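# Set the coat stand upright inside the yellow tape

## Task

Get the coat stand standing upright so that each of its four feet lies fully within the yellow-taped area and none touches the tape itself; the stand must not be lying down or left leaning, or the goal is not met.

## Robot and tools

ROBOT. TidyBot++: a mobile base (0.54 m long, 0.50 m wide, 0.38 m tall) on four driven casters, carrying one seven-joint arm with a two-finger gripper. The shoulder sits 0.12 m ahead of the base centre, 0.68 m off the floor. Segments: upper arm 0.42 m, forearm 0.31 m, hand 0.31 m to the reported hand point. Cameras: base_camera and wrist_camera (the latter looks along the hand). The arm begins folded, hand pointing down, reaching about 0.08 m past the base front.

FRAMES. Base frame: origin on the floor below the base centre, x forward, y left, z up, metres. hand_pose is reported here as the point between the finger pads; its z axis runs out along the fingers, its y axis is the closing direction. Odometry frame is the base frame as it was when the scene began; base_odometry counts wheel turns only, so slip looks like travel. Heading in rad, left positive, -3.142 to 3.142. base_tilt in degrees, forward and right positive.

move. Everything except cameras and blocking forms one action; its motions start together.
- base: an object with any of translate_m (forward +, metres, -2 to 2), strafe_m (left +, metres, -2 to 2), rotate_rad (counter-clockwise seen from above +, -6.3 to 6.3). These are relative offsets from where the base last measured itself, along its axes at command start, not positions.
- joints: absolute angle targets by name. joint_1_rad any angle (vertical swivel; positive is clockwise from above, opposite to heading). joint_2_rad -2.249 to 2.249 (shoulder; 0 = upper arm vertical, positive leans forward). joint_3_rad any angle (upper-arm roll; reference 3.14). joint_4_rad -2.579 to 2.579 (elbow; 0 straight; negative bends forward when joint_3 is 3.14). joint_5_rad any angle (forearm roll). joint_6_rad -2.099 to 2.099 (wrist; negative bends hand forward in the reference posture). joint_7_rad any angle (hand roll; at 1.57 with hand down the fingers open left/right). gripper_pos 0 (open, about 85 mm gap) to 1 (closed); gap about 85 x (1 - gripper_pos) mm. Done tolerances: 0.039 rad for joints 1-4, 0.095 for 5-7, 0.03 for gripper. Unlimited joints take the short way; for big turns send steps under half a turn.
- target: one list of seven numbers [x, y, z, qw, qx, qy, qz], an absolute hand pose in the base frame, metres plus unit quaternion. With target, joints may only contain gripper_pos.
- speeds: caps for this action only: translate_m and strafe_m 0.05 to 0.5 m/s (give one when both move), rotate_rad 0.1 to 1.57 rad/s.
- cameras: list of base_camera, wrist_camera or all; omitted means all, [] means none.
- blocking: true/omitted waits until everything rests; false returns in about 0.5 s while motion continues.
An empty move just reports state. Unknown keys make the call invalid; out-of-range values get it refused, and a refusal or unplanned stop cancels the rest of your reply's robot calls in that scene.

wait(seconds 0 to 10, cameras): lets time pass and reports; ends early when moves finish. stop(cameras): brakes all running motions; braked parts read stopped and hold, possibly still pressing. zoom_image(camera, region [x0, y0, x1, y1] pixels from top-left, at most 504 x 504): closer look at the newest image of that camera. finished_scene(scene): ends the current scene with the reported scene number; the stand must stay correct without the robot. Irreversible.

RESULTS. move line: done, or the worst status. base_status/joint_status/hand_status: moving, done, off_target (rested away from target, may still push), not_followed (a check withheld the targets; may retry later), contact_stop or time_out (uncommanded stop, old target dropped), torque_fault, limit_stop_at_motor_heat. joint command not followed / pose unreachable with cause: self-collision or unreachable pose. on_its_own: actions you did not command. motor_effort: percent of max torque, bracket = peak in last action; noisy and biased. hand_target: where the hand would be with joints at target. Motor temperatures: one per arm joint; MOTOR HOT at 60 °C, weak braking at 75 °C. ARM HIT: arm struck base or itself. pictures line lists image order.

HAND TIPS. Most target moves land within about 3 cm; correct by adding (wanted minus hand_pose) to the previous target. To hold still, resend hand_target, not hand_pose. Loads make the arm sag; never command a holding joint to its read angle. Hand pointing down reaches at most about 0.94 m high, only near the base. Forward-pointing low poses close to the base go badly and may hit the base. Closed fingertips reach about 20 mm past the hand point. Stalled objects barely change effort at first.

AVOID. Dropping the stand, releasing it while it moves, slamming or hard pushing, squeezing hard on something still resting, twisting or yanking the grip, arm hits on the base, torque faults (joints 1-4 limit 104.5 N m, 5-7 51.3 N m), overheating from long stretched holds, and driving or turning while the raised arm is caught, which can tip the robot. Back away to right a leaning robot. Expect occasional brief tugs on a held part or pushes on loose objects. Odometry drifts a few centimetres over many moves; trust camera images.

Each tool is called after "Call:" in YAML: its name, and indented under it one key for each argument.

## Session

Call:
move:
  joints: {"joint_1_rad": 0, "joint_2_rad": -0.5, "joint_3_rad": 3.14, "joint_4_rad": -2.5, "joint_5_rad": 0.02, "joint_6_rad": 0.43, "joint_7_rad": 1.59}

Scene clock: 1.93 s.
Motor temperatures (°C): [31 36 29 31 35 39 32]
move: done
base_odometry: x=+0.000 y=+0.000 heading=+0.000
base_tilt: forward=+0.3 right=+0.5
joint_positions: joint_1_rad=-0.025 joint_2_rad=-0.479 joint_3_rad=+3.126 joint_4_rad=-2.504 joint_5_rad=+0.028 joint_6_rad=+0.397 joint_7_rad=+1.541 gripper_pos=+0.000
joint_status: all done
motor_effort: joint_1_rad=-1(2) joint_2_rad=-4(5) joint_3_rad=+1(2) joint_4_rad=+21(21) joint_5_rad=-1(1) joint_6_rad=+9(9) joint_7_rad=+0(1)
hand_pose: x=+0.5178 y=+0.0218 z=+0.8993 quat_wxyz=(-0.016, +0.727, +0.019, +0.686) (m; base frame)
pictures: base_camera, wrist_camera
Images, in order (width x height): base_camera 644x364, wrist_camera 644x476.

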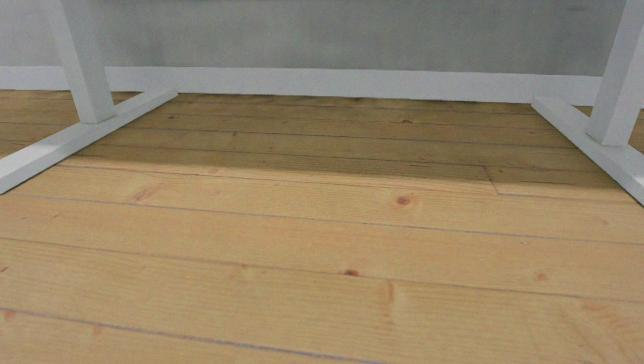

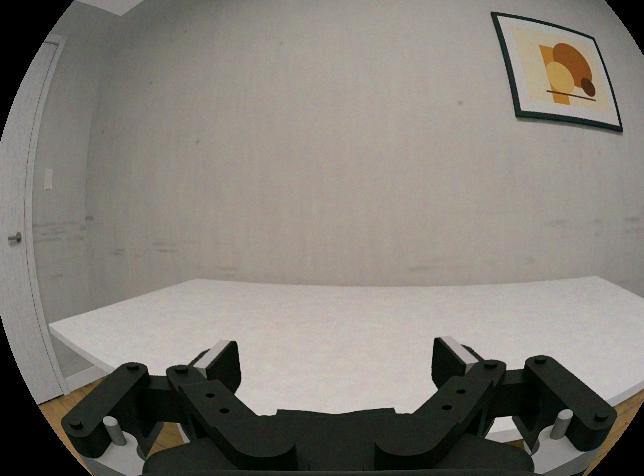

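Call:
move:
  base: {"rotate_rad": 2.8}

Scene clock: 9.87 s.
move: done
base_odometry: x=+0.000 y=+0.000 heading=+2.799
base_tilt: forward=+0.3 right=+0.4
base_status: done
joint_positions: joint_1_rad=-0.021 joint_2_rad=-0.479 joint_3_rad=+3.132 joint_4_rad=-2.504 joint_5_rad=+0.028 joint_6_rad=+0.398 joint_7_rad=+1.541 gripper_pos=+0.000
motor_effort: joint_1_rad=-1(3) joint_2_rad=-4(6) joint_3_rad=+1(2) joint_4_rad=+21(22) joint_5_rad=+0(1) joint_6_rad=+8(9) joint_7_rad=+0(1)
hand_pose: x=+0.5180 y=+0.0177 z=+0.8997 quat_wxyz=(-0.014, +0.727, +0.015, +0.687) (m; base frame)
pictures: base_camera, wrist_camera

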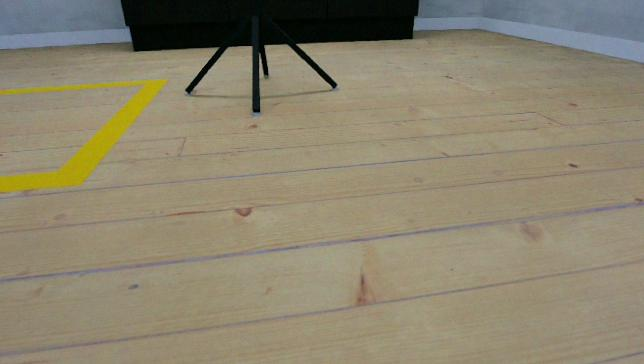

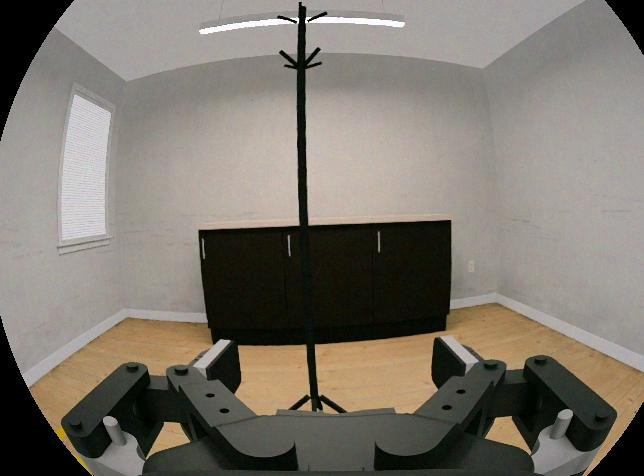

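Call:
move:
  joints: {"joint_1_rad": 0, "joint_2_rad": 0.372, "joint_3_rad": 3.14, "joint_4_rad": -1.993, "joint_5_rad": 0.0, "joint_6_rad": 0.8, "joint_7_rad": 1.59}
  base: {"translate_m": 0.64, "strafe_m": 0.13}

Call:
zoom_image:
  camera: "wrist_camera"
  region: [200, 180, 480, 476]

Scene clock: 33.63 s.
move: done
base_odometry: x=-0.647 y=+0.092 heading=+2.800
base_tilt: forward=+0.4 right=+0.4
base_status: done
joint_positions: joint_1_rad=-0.021 joint_2_rad=+0.378 joint_3_rad=+3.132 joint_4_rad=-2.004 joint_5_rad=+0.028 joint_6_rad=+0.767 joint_7_rad=+1.541 gripper_pos=+0.000
joint_status: all done
motor_effort: joint_1_rad=-1(2) joint_2_rad=-32(35) joint_3_rad=+0(1) joint_4_rad=+18(23) joint_5_rad=+0(1) joint_6_rad=+9(9) joint_7_rad=+0(1)
hand_pose: x=+0.8010 y=+0.0275 z=+0.8312 quat_wxyz=(-0.022, +0.722, +0.013, +0.691) (m; base frame)
pictures: base_camera, wrist_camera

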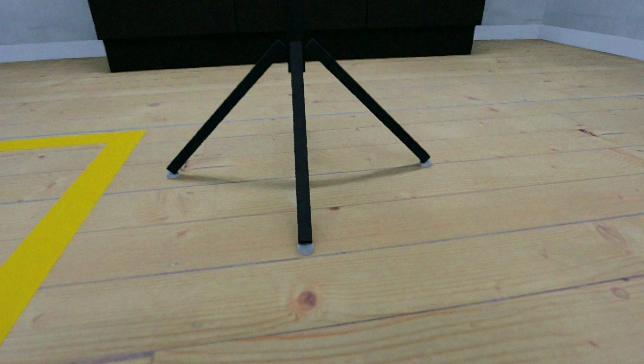

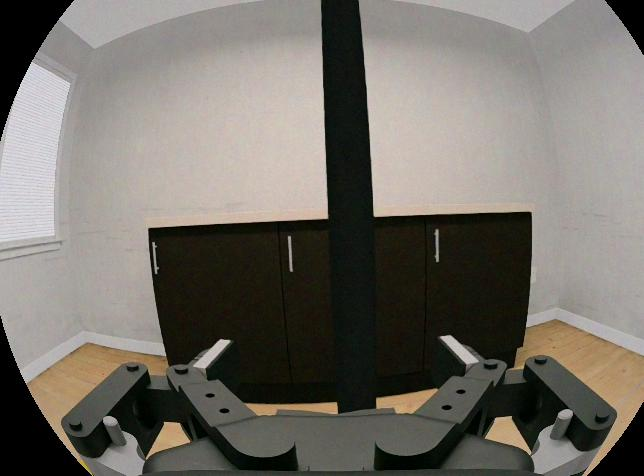

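Scaled by 1.703.

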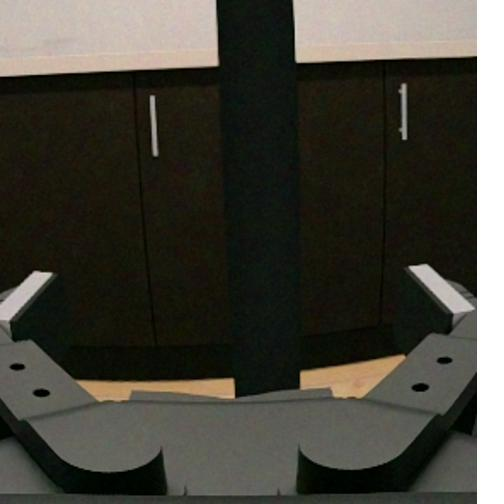

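Call:
move:
  base: {"translate_m": 0.11, "strafe_m": -0.007}
  speeds: {"translate_m": 0.15}

Call:
zoom_image:
  camera: "wrist_camera"
  region: [200, 180, 480, 476]

Scene clock: 59.63 s.
move: done
base_odometry: x=-0.748 y=+0.136 heading=+2.801
base_tilt: forward=+0.4 right=+0.4
base_status: done
joint_positions: joint_1_rad=-0.021 joint_2_rad=+0.379 joint_3_rad=+3.132 joint_4_rad=-2.002 joint_5_rad=+0.028 joint_6_rad=+0.769 joint_7_rad=+1.541 gripper_pos=+0.000
motor_effort: joint_1_rad=-1(3) joint_2_rad=-32(34) joint_3_rad=+0(2) joint_4_rad=+18(19) joint_5_rad=+0(1) joint_6_rad=+8(9) joint_7_rad=+0(1)
hand_pose: x=+0.8018 y=+0.0273 z=+0.8325 quat_wxyz=(-0.022, +0.721, +0.013, +0.692) (m; base frame)
pictures: base_camera, wrist_camera

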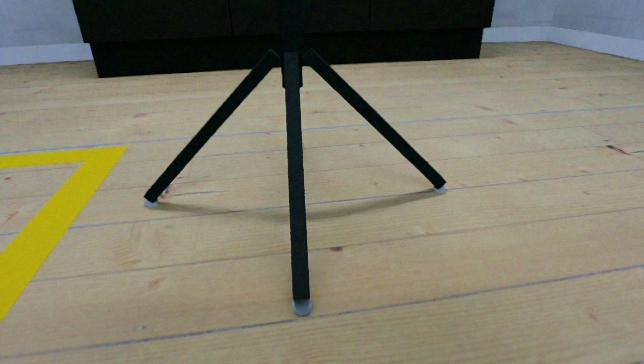

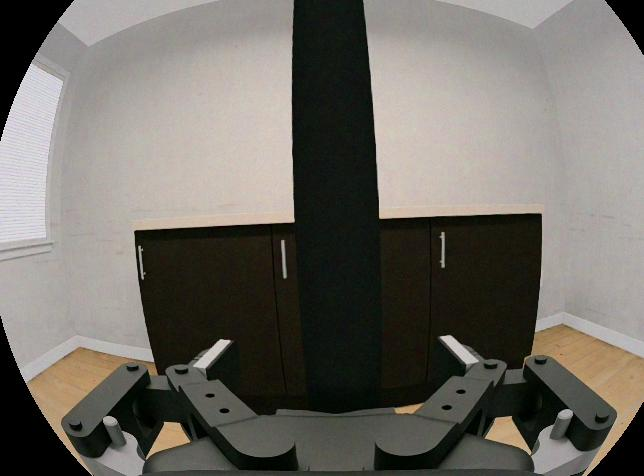

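Scaled by 1.703.

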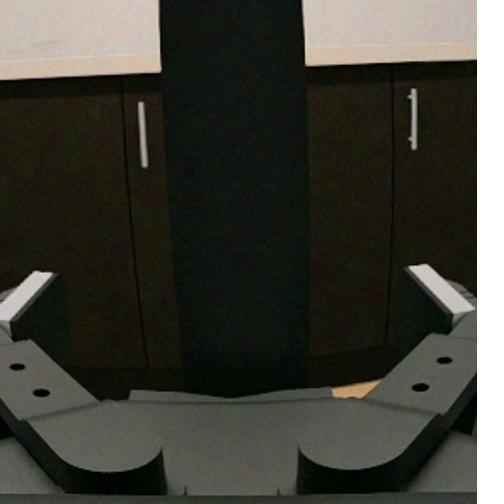

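Call:
move:
  base: {"translate_m": 0.022, "strafe_m": -0.003}
  speeds: {"translate_m": 0.1}

Call:
move:
  joints: {"gripper_pos": 0.58}

Call:
zoom_image:
  camera: "wrist_camera"
  region: [200, 180, 480, 476]

Scene clock: 74.63 s.
move: done
base_status: done
motor_effort: joint_1_rad=-1(3) joint_2_rad=-32(34) joint_3_rad=+0(2) joint_4_rad=+18(19) joint_5_rad=+0(1) joint_6_rad=+8(9) joint_7_rad=+0(0)

Scene clock: 75.50 s.
move: done
base_odometry: x=-0.768 y=+0.146 heading=+2.801
base_tilt: forward=+0.4 right=+0.5
joint_positions: joint_1_rad=-0.020 joint_2_rad=+0.383 joint_3_rad=+3.132 joint_4_rad=-1.998 joint_5_rad=+0.028 joint_6_rad=+0.769 joint_7_rad=+1.541 gripper_pos=+0.580
joint_status: all done
motor_effort: joint_1_rad=-1(2) joint_2_rad=-32(32) joint_3_rad=+0(0) joint_4_rad=+18(18) joint_5_rad=-1(1) joint_6_rad=+8(9) joint_7_rad=+0(1)
hand_pose: x=+0.8034 y=+0.0268 z=+0.8316 quat_wxyz=(-0.022, +0.721, +0.013, +0.692) (m; base frame)
pictures: base_camera, wrist_camera

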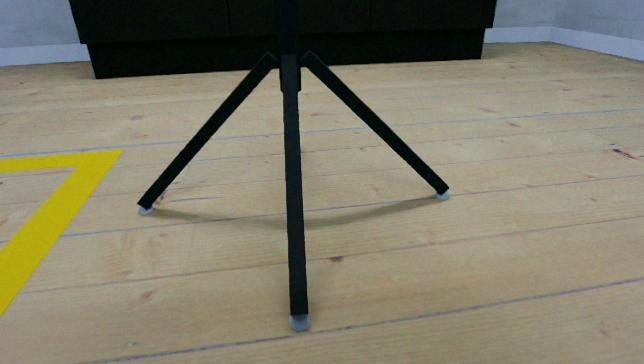

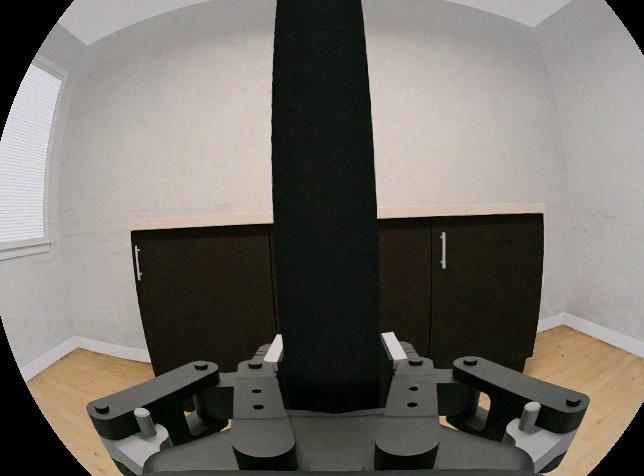

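Scaled by 1.703.

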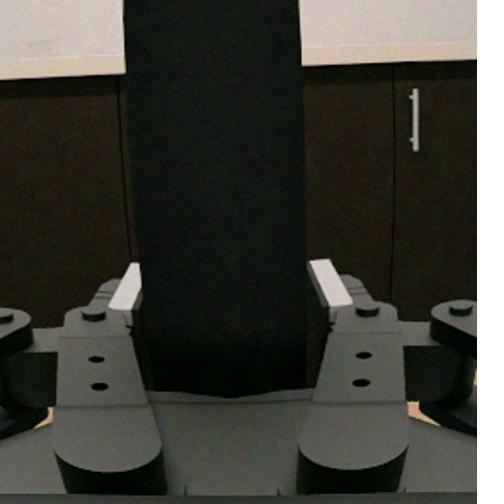

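Call:
move:
  joints: {"gripper_pos": 1.0}

Scene clock: 78.87 s.
move: off_target
base_odometry: x=-0.768 y=+0.146 heading=+2.801
base_tilt: forward=+0.4 right=+0.5
joint_positions: joint_1_rad=-0.020 joint_2_rad=+0.383 joint_3_rad=+3.131 joint_4_rad=-1.998 joint_5_rad=+0.028 joint_6_rad=+0.770 joint_7_rad=+1.547 gripper_pos=+0.690
joint_status: gripper_pos off_target (ended at +0.690, target +1.000)
motor_effort: joint_1_rad=+1(4) joint_2_rad=-33(33) joint_3_rad=+1(4) joint_4_rad=+19(20) joint_5_rad=-1(3) joint_6_rad=+9(10) joint_7_rad=+0(3)
hand_pose: x=+0.8034 y=+0.0272 z=+0.8317 quat_wxyz=(-0.020, +0.721, +0.015, +0.692) (m; base frame)
pictures: base_camera, wrist_camera

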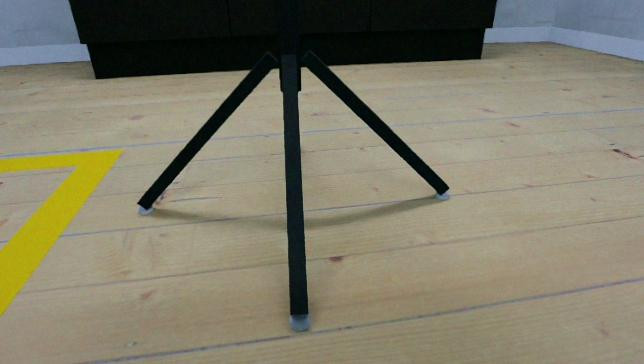

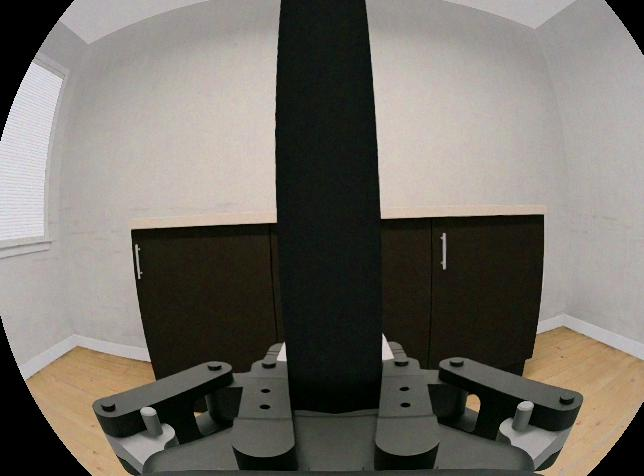

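Call:
move:
  joints: {"joint_1_rad": 0.0, "joint_2_rad": 0.22, "joint_3_rad": 3.14, "joint_4_rad": -1.89, "joint_5_rad": 0.0, "joint_6_rad": 0.80, "joint_7_rad": 1.59}

Call:
move:
  joints: {"joint_1_rad": 0.0, "joint_2_rad": 0.12, "joint_3_rad": 3.14, "joint_4_rad": -1.81, "joint_5_rad": 0.0, "joint_6_rad": 0.795, "joint_7_rad": 1.59}

Scene clock: 86.57 s.
move: off_target
joint_status: joint_2_rad off_target (ended at +0.375, target +0.220); joint_4_rad off_target (ended at -1.991, target -1.890); the others done
motor_effort: joint_1_rad=-1(2) joint_2_rad=-52(52) joint_3_rad=+0(2) joint_4_rad=+34(34) joint_5_rad=-2(3) joint_6_rad=+22(23) joint_7_rad=-1(2)

Scene clock: 87.47 s.
move: off_target
base_odometry: x=-0.768 y=+0.146 heading=+2.801
base_tilt: forward=+0.3 right=+0.5
joint_positions: joint_1_rad=-0.020 joint_2_rad=+0.365 joint_3_rad=+3.133 joint_4_rad=-1.962 joint_5_rad=+0.028 joint_6_rad=+0.691 joint_7_rad=+1.550 gripper_pos=+0.691
joint_status: joint_2_rad off_target (ended at +0.365, target +0.120); joint_4_rad off_target (ended at -1.962, target -1.810); joint_6_rad off_target (ended at +0.691, target +0.795); the others done
motor_effort: joint_1_rad=-1(2) joint_2_rad=-66(66) joint_3_rad=+0(2) joint_4_rad=+45(45) joint_5_rad=-1(3) joint_6_rad=+32(33) joint_7_rad=+0(2)
hand_pose: x=+0.8079 y=+0.0258 z=+0.8395 quat_wxyz=(-0.017, +0.729, +0.016, +0.684) (m; base frame)
pictures: base_camera, wrist_camera

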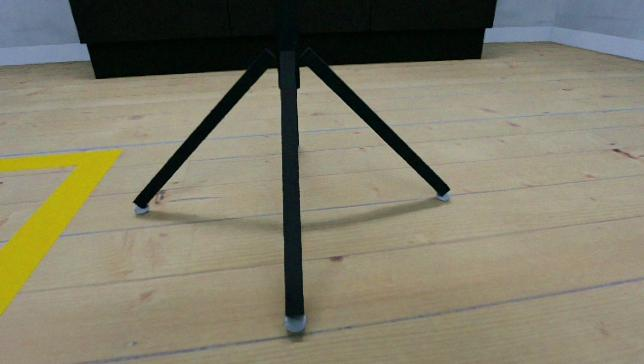

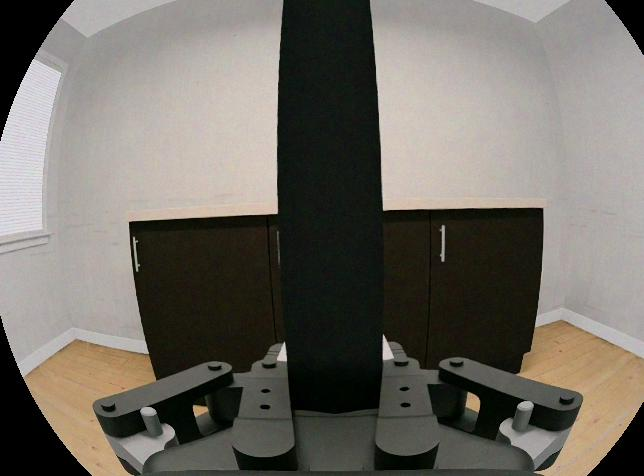

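Call:
move:
  joints: {"joint_1_rad": 0.0, "joint_2_rad": 0.09, "joint_3_rad": 3.14, "joint_4_rad": -1.765, "joint_5_rad": 0.0, "joint_6_rad": 0.795, "joint_7_rad": 1.59}

Scene clock: 94.73 s.
move: off_target
base_odometry: x=-0.768 y=+0.146 heading=+2.801
base_tilt: forward=+0.4 right=+0.5
joint_positions: joint_1_rad=-0.020 joint_2_rad=+0.323 joint_3_rad=+3.133 joint_4_rad=-1.916 joint_5_rad=+0.028 joint_6_rad=+0.681 joint_7_rad=+1.550 gripper_pos=+0.691
joint_status: joint_2_rad off_target (ended at +0.323, target +0.090); joint_4_rad off_target (ended at -1.916, target -1.765); joint_6_rad off_target (ended at +0.681, target +0.795); the others done
motor_effort: joint_1_rad=-1(2) joint_2_rad=-64(70) joint_3_rad=+0(1) joint_4_rad=+46(48) joint_5_rad=+0(2) joint_6_rad=+31(35) joint_7_rad=+1(1)
hand_pose: x=+0.8099 y=+0.0258 z=+0.8897 quat_wxyz=(-0.017, +0.703, +0.016, +0.711) (m; base frame)
pictures: base_camera, wrist_camera

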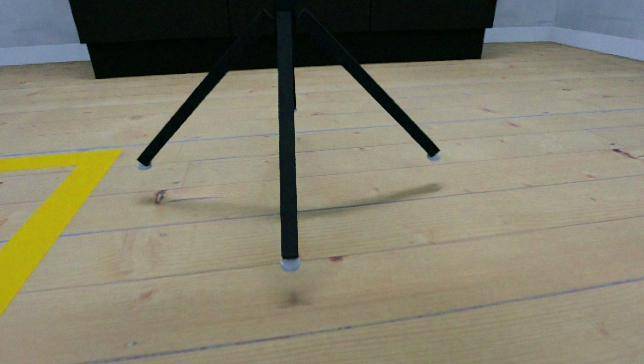

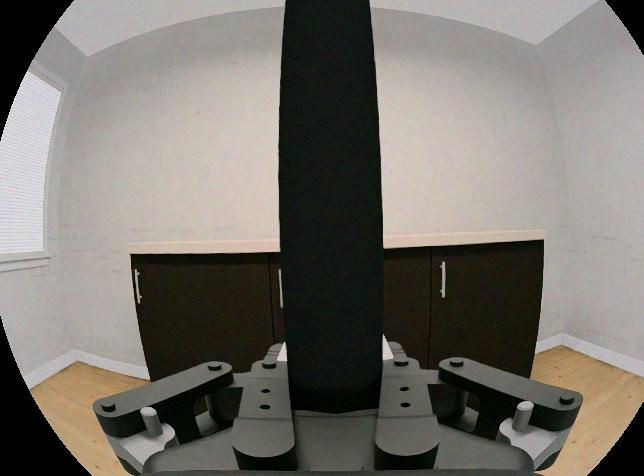

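Call:
move:
  base: {"translate_m": -0.24, "strafe_m": 0.78}
  speeds: {"strafe_m": 0.25}

Scene clock: 118.43 s.
Motor temperatures (°C): [31 42 29 32 35 40 32]
move: done
base_odometry: x=-0.803 y=-0.670 heading=+2.801
base_tilt: forward=+0.3 right=+0.5
base_status: done
joint_positions: joint_1_rad=-0.003 joint_2_rad=+0.323 joint_3_rad=+3.139 joint_4_rad=-1.916 joint_5_rad=+0.027 joint_6_rad=+0.681 joint_7_rad=+1.552 gripper_pos=+0.691
motor_effort: joint_1_rad=-1(6) joint_2_rad=-66(68) joint_3_rad=+0(4) joint_4_rad=+46(47) joint_5_rad=+0(2) joint_6_rad=+33(33) joint_7_rad=+0(1)
hand_pose: x=+0.8104 y=+0.0106 z=+0.8899 quat_wxyz=(-0.008, +0.703, +0.008, +0.711) (m; base frame)
pictures: base_camera, wrist_camera

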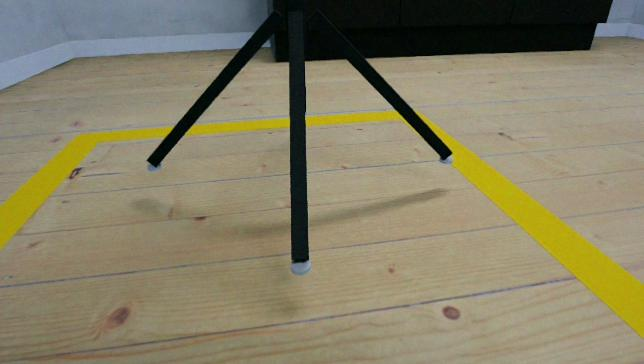

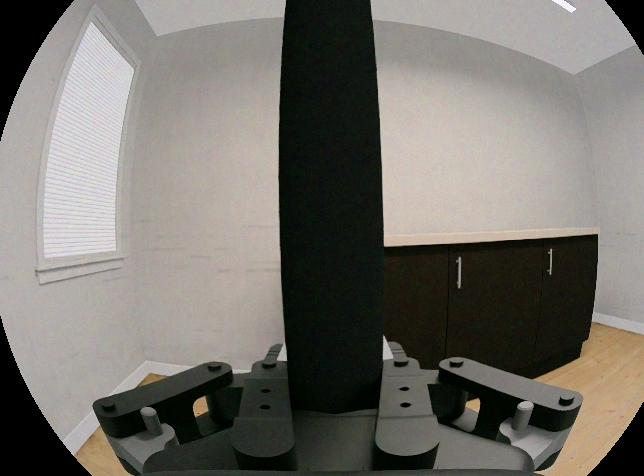

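Call:
move:
  base: {"translate_m": -0.015, "strafe_m": 0.062}
  speeds: {"strafe_m": 0.1}

Call:
move:
  joints: {"joint_1_rad": 0.0, "joint_2_rad": 0.12, "joint_3_rad": 3.14, "joint_4_rad": -1.80, "joint_5_rad": 0.0, "joint_6_rad": 0.80, "joint_7_rad": 1.59}

Scene clock: 129.90 s.
move: done
base_status: done
motor_effort: joint_1_rad=-1(5) joint_2_rad=-65(69) joint_3_rad=+0(3) joint_4_rad=+46(47) joint_5_rad=-1(2) joint_6_rad=+32(33) joint_7_rad=+0(1)

Scene clock: 130.60 s.
move: off_target
base_odometry: x=-0.809 y=-0.733 heading=+2.801
base_tilt: forward=+0.4 right=+0.5
joint_positions: joint_1_rad=-0.003 joint_2_rad=+0.323 joint_3_rad=+3.139 joint_4_rad=-1.931 joint_5_rad=+0.024 joint_6_rad=+0.681 joint_7_rad=+1.553 gripper_pos=+0.691
joint_status: joint_2_rad off_target (ended at +0.323, target +0.120); joint_4_rad off_target (ended at -1.931, target -1.800); joint_6_rad off_target (ended at +0.681, target +0.800); the others done
motor_effort: joint_1_rad=-1(2) joint_2_rad=-66(66) joint_3_rad=+0(2) joint_4_rad=+47(47) joint_5_rad=-1(2) joint_6_rad=+33(33) joint_7_rad=+0(1)
hand_pose: x=+0.8075 y=+0.0095 z=+0.8816 quat_wxyz=(-0.007, +0.708, +0.007, +0.706) (m; base frame)
pictures: base_camera, wrist_camera

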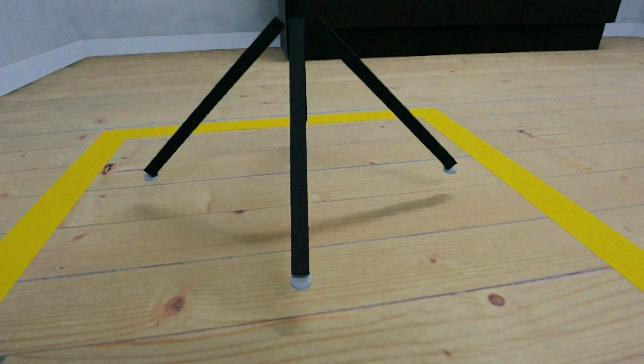

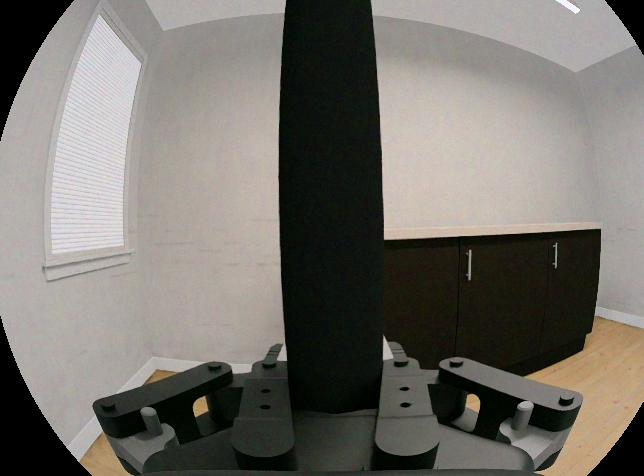

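Call:
move:
  joints: {"joint_1_rad": 0.0, "joint_2_rad": 0.14, "joint_3_rad": 3.14, "joint_4_rad": -1.82, "joint_5_rad": 0.0, "joint_6_rad": 0.84, "joint_7_rad": 1.59}
  cameras: ["base_camera"]

Scene clock: 140.07 s.
move: off_target
base_odometry: x=-0.809 y=-0.733 heading=+2.801
base_tilt: forward=+0.4 right=+0.4
joint_positions: joint_1_rad=-0.003 joint_2_rad=+0.333 joint_3_rad=+3.139 joint_4_rad=-1.946 joint_5_rad=+0.024 joint_6_rad=+0.701 joint_7_rad=+1.553 gripper_pos=+0.691
joint_status: joint_2_rad off_target (ended at +0.333, target +0.140); joint_4_rad off_target (ended at -1.946, target -1.820); joint_6_rad off_target (ended at +0.701, target +0.840); the others done
motor_effort: joint_1_rad=-1(2) joint_2_rad=-65(66) joint_3_rad=+0(1) joint_4_rad=+46(47) joint_5_rad=-1(2) joint_6_rad=+33(33) joint_7_rad=+0(1)
hand_pose: x=+0.8064 y=+0.0096 z=+0.8726 quat_wxyz=(-0.008, +0.710, +0.007, +0.704) (m; base frame)
pictures: base_camera

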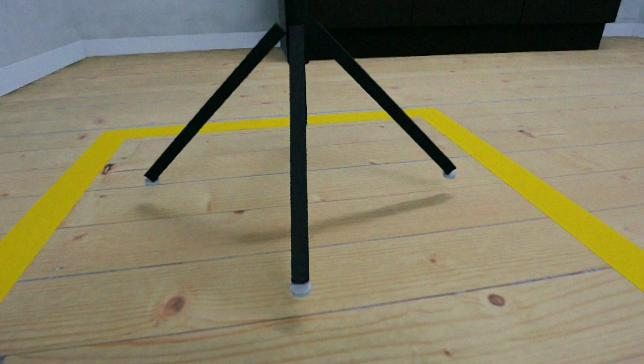

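Call:
move:
  joints: {"joint_1_rad": 0.0, "joint_2_rad": 0.16, "joint_3_rad": 3.14, "joint_4_rad": -1.845, "joint_5_rad": 0.0, "joint_6_rad": 0.85, "joint_7_rad": 1.59}
  cameras: ["base_camera"]

Call:
move:
  joints: {"joint_1_rad": 0.0, "joint_2_rad": 0.175, "joint_3_rad": 3.14, "joint_4_rad": -1.865, "joint_5_rad": 0.0, "joint_6_rad": 0.87, "joint_7_rad": 1.59}
  cameras: ["base_camera"]

Scene clock: 148.40 s.
move: off_target
joint_status: joint_2_rad off_target (ended at +0.353, target +0.160); joint_4_rad off_target (ended at -1.969, target -1.845); joint_6_rad off_target (ended at +0.706, target +0.850); the others done
motor_effort: joint_1_rad=+0(2) joint_2_rad=-66(66) joint_3_rad=+0(1) joint_4_rad=+45(46) joint_5_rad=-1(2) joint_6_rad=+34(34) joint_7_rad=+0(1)
pictures: base_camera

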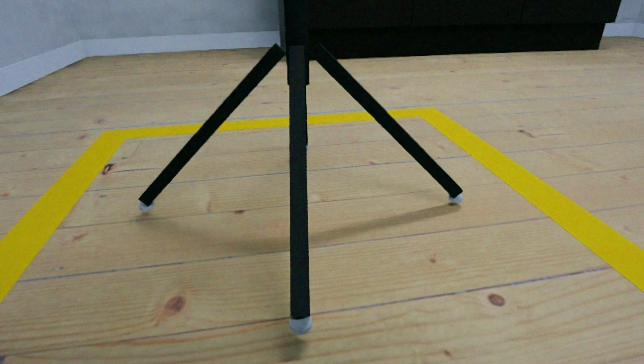

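Scene clock: 148.97 s.
move: off_target
base_odometry: x=-0.809 y=-0.733 heading=+2.801
base_tilt: forward=+0.4 right=+0.4
joint_positions: joint_1_rad=-0.003 joint_2_rad=+0.360 joint_3_rad=+3.139 joint_4_rad=-1.983 joint_5_rad=+0.024 joint_6_rad=+0.722 joint_7_rad=+1.553 gripper_pos=+0.691
joint_status: joint_2_rad off_target (ended at +0.360, target +0.175); joint_4_rad off_target (ended at -1.983, target -1.865); joint_6_rad off_target (ended at +0.722, target +0.870); the others done
motor_effort: joint_1_rad=-1(2) joint_2_rad=-63(67) joint_3_rad=+0(1) joint_4_rad=+43(45) joint_5_rad=-1(1) joint_6_rad=+31(33) joint_7_rad=+0(1)
hand_pose: x=+0.8032 y=+0.0097 z=+0.8407 quat_wxyz=(-0.008, +0.725, +0.007, +0.689) (m; base frame)
pictures: base_camera

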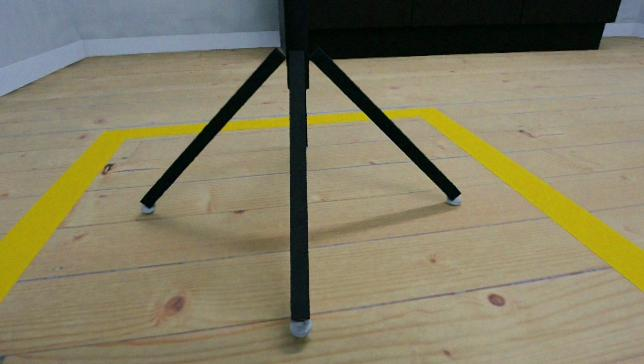

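Call:
move:
  joints: {"joint_1_rad": 0.0, "joint_2_rad": 0.205, "joint_3_rad": 3.14, "joint_4_rad": -1.885, "joint_5_rad": 0.0, "joint_6_rad": 0.89, "joint_7_rad": 1.59}
  cameras: ["base_camera"]

Call:
move:
  joints: {"joint_1_rad": 0.0, "joint_2_rad": 0.26, "joint_3_rad": 3.14, "joint_4_rad": -1.92, "joint_5_rad": 0.0, "joint_6_rad": 0.87, "joint_7_rad": 1.59}
  cameras: ["base_camera"]

Call:
zoom_image:
  camera: "base_camera"
  region: [80, 40, 520, 364]

Scene clock: 157.53 s.
move: off_target
joint_status: joint_2_rad off_target (ended at +0.366, target +0.205); joint_4_rad off_target (ended at -1.990, target -1.885); joint_6_rad off_target (ended at +0.746, target +0.890); the others done
motor_effort: joint_1_rad=-1(2) joint_2_rad=-60(64) joint_3_rad=+0(1) joint_4_rad=+41(43) joint_5_rad=-1(1) joint_6_rad=+29(32) joint_7_rad=+0(1)
pictures: base_camera

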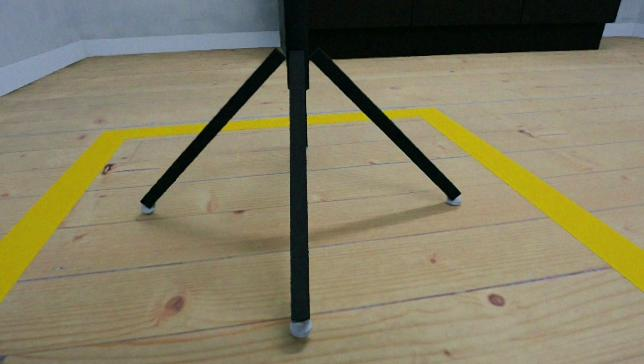

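Scene clock: 158.30 s.
move: off_target
base_odometry: x=-0.809 y=-0.733 heading=+2.801
base_tilt: forward=+0.4 right=+0.5
joint_positions: joint_1_rad=-0.003 joint_2_rad=+0.368 joint_3_rad=+3.139 joint_4_rad=-1.996 joint_5_rad=+0.024 joint_6_rad=+0.756 joint_7_rad=+1.553 gripper_pos=+0.691
joint_status: joint_2_rad off_target (ended at +0.368, target +0.260); joint_4_rad off_target (ended at -1.996, target -1.920); joint_6_rad off_target (ended at +0.756, target +0.870); the others done
motor_effort: joint_1_rad=-1(2) joint_2_rad=-51(60) joint_3_rad=+0(1) joint_4_rad=+35(41) joint_5_rad=-1(2) joint_6_rad=+24(29) joint_7_rad=-1(1)
hand_pose: x=+0.8019 y=+0.0099 z=+0.8393 quat_wxyz=(-0.008, +0.720, +0.007, +0.694) (m; base frame)
pictures: base_camera

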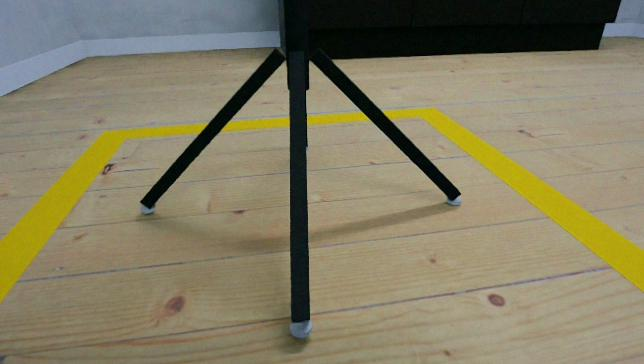

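Scaled by 1.145.

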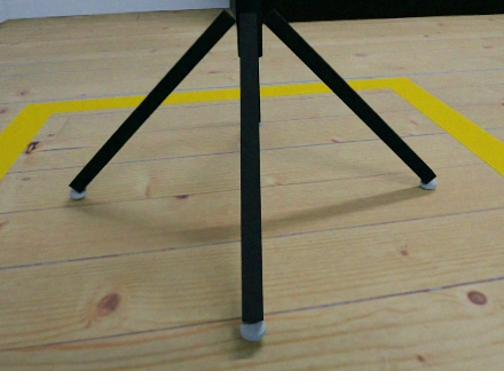

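Call:
move:
  joints: {"joint_1_rad": 0.0, "joint_2_rad": 0.32, "joint_3_rad": 3.14, "joint_4_rad": -1.955, "joint_5_rad": 0.0, "joint_6_rad": 0.845, "joint_7_rad": 1.59}
  cameras: ["base_camera"]

Call:
move:
  joints: {"joint_1_rad": 0.0, "joint_2_rad": 0.37, "joint_3_rad": 3.14, "joint_4_rad": -1.985, "joint_5_rad": 0.0, "joint_6_rad": 0.815, "joint_7_rad": 1.59}

Call:
zoom_image:
  camera: "base_camera"
  region: [220, 100, 400, 364]

Scene clock: 167.33 s.
move: off_target
joint_status: joint_2_rad off_target (ended at +0.371, target +0.320); joint_4_rad off_target (ended at -2.000, target -1.955); the others done
motor_effort: joint_1_rad=-1(2) joint_2_rad=-42(51) joint_3_rad=+0(2) joint_4_rad=+30(35) joint_5_rad=-2(2) joint_6_rad=+17(24) joint_7_rad=+0(1)
pictures: base_camera

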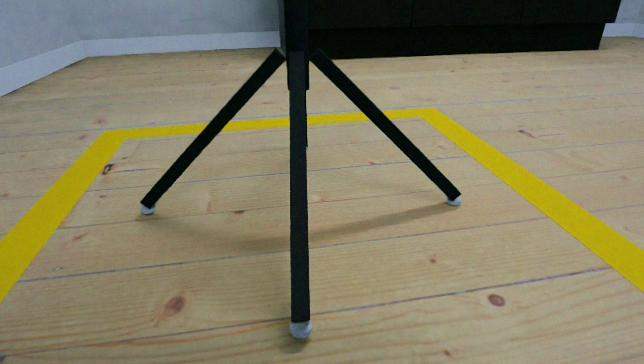

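Scene clock: 168.07 s.
move: done
base_odometry: x=-0.809 y=-0.733 heading=+2.801
base_tilt: forward=+0.3 right=+0.5
joint_positions: joint_1_rad=-0.003 joint_2_rad=+0.372 joint_3_rad=+3.139 joint_4_rad=-2.002 joint_5_rad=+0.024 joint_6_rad=+0.770 joint_7_rad=+1.553 gripper_pos=+0.691
joint_status: all done
motor_effort: joint_1_rad=-1(3) joint_2_rad=-33(42) joint_3_rad=+0(1) joint_4_rad=+24(30) joint_5_rad=+0(1) joint_6_rad=+11(18) joint_7_rad=-1(1)
hand_pose: x=+0.8011 y=+0.0100 z=+0.8372 quat_wxyz=(-0.009, +0.719, +0.007, +0.695) (m; base frame)
pictures: base_camera, wrist_camera

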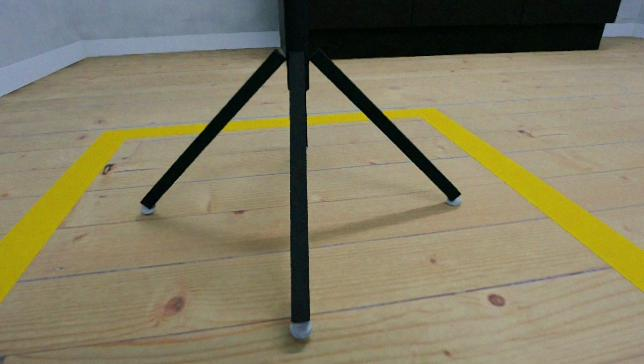

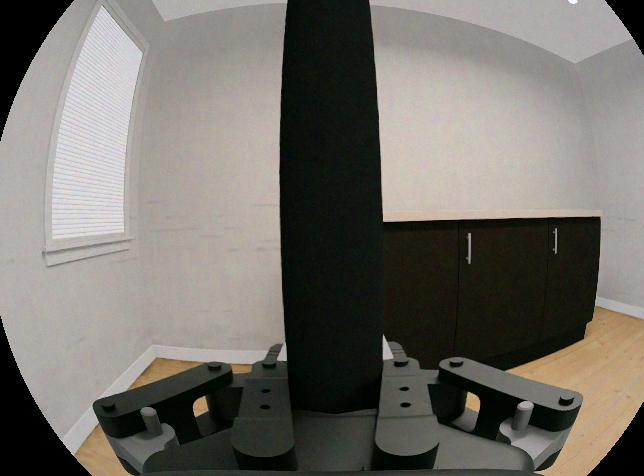

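Scaled by 1.909.

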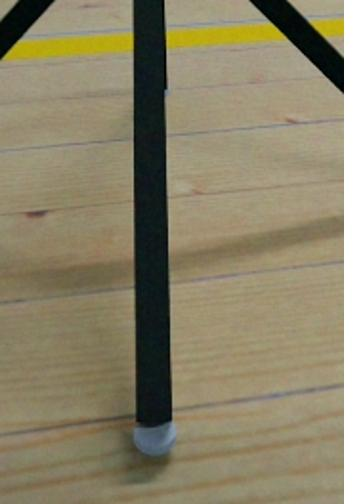

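Call:
move:
  joints: {"joint_1_rad": 0.0, "joint_2_rad": 0.38, "joint_3_rad": 3.14, "joint_4_rad": -2.0, "joint_5_rad": 0.0, "joint_6_rad": 0.795, "joint_7_rad": 1.59}
  cameras: ["base_camera"]

Call:
zoom_image:
  camera: "base_camera"
  region: [110, 150, 330, 364]

Call:
zoom_image:
  camera: "base_camera"
  region: [270, 90, 490, 300]

Scene clock: 183.20 s.
move: done
base_odometry: x=-0.809 y=-0.733 heading=+2.801
base_tilt: forward=+0.3 right=+0.5
joint_positions: joint_1_rad=-0.003 joint_2_rad=+0.372 joint_3_rad=+3.139 joint_4_rad=-2.004 joint_5_rad=+0.024 joint_6_rad=+0.771 joint_7_rad=+1.553 gripper_pos=+0.691
joint_status: all done
motor_effort: joint_1_rad=-1(1) joint_2_rad=-28(33) joint_3_rad=+0(1) joint_4_rad=+21(24) joint_5_rad=-1(1) joint_6_rad=+8(11) joint_7_rad=-1(1)
hand_pose: x=+0.8007 y=+0.0100 z=+0.8366 quat_wxyz=(-0.009, +0.719, +0.007, +0.695) (m; base frame)
pictures: base_camera

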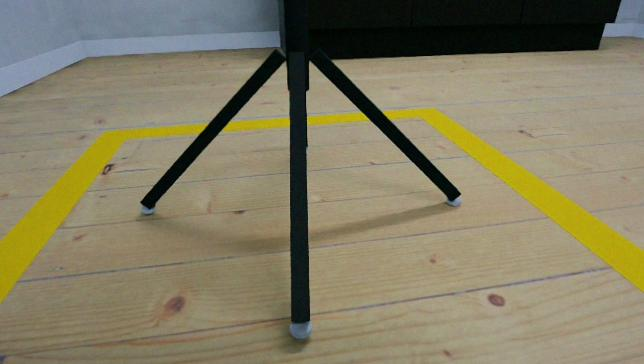

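Scaled by 2.291.

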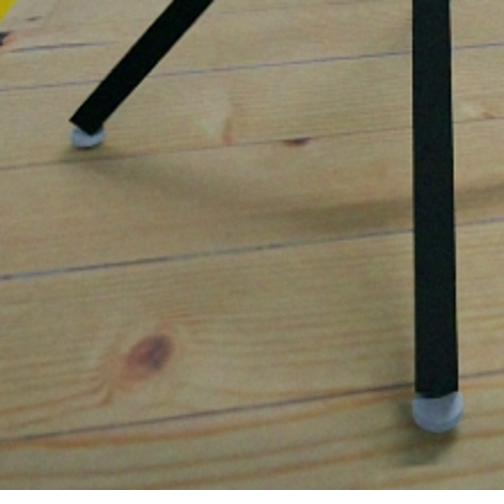

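Scaled by 2.291.

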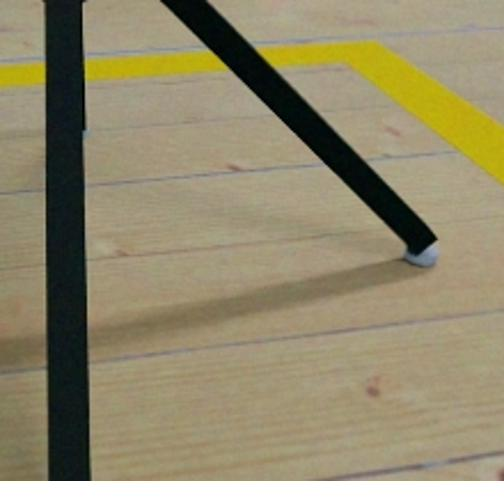

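Call:
move:
  joints: {"gripper_pos": 0.6}

Call:
move:
  joints: {"gripper_pos": 0.0}

Scene clock: 190.40 s.
move: done
joint_status: all done
motor_effort: joint_1_rad=+1(6) joint_2_rad=-31(33) joint_3_rad=+1(5) joint_4_rad=+18(25) joint_5_rad=+0(3) joint_6_rad=+9(9) joint_7_rad=+0(1)

Scene clock: 191.27 s.
move: done
base_odometry: x=-0.809 y=-0.733 heading=+2.801
base_tilt: forward=+0.3 right=+0.5
joint_positions: joint_1_rad=-0.005 joint_2_rad=+0.377 joint_3_rad=+3.137 joint_4_rad=-2.003 joint_5_rad=+0.023 joint_6_rad=+0.771 joint_7_rad=+1.553 gripper_pos=+0.000
joint_status: all done
motor_effort: joint_1_rad=-1(2) joint_2_rad=-32(32) joint_3_rad=+0(1) joint_4_rad=+18(18) joint_5_rad=+1(1) joint_6_rad=+8(9) joint_7_rad=+0(0)
hand_pose: x=+0.8016 y=+0.0130 z=+0.8338 quat_wxyz=(-0.010, +0.720, +0.008, +0.693) (m; base frame)
pictures: base_camera, wrist_camera

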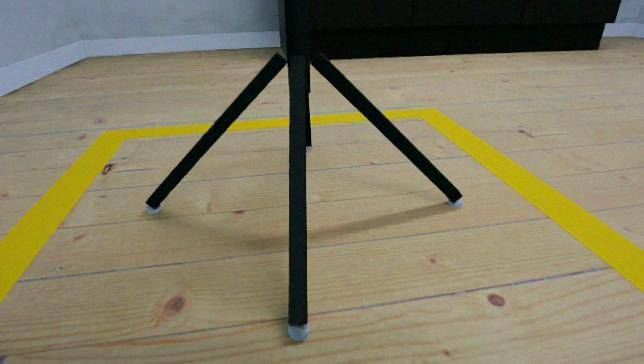

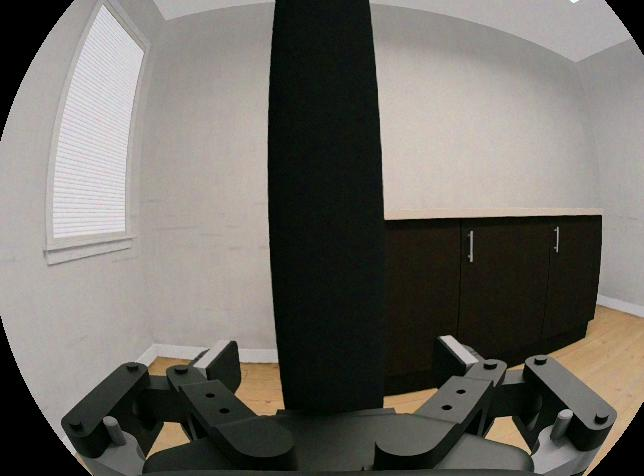

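Call:
move:
  base: {"translate_m": -0.3}
  speeds: {"translate_m": 0.2}

Scene clock: 196.43 s.
move: done
base_odometry: x=-0.526 y=-0.834 heading=+2.801
base_tilt: forward=+0.4 right=+0.4
base_status: done
joint_positions: joint_1_rad=-0.005 joint_2_rad=+0.381 joint_3_rad=+3.137 joint_4_rad=-2.003 joint_5_rad=+0.023 joint_6_rad=+0.771 joint_7_rad=+1.553 gripper_pos=+0.000
motor_effort: joint_1_rad=-1(2) joint_2_rad=-32(35) joint_3_rad=+0(1) joint_4_rad=+18(19) joint_5_rad=+0(1) joint_6_rad=+9(9) joint_7_rad=+0(1)
hand_pose: x=+0.8023 y=+0.0130 z=+0.8308 quat_wxyz=(-0.010, +0.722, +0.008, +0.692) (m; base frame)
pictures: base_camera, wrist_camera

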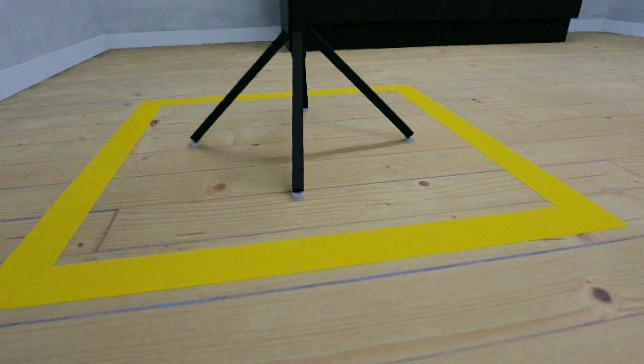

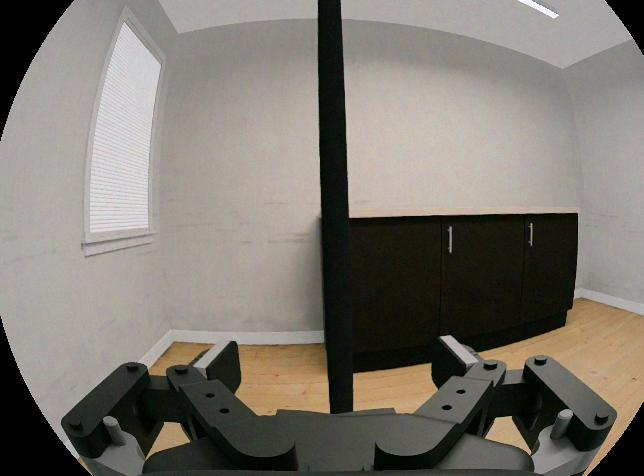

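All four feet are well inside the tape, and the stand is upright.

Call:
finished_scene:
  scene: 3

The scene is finished: the task was done.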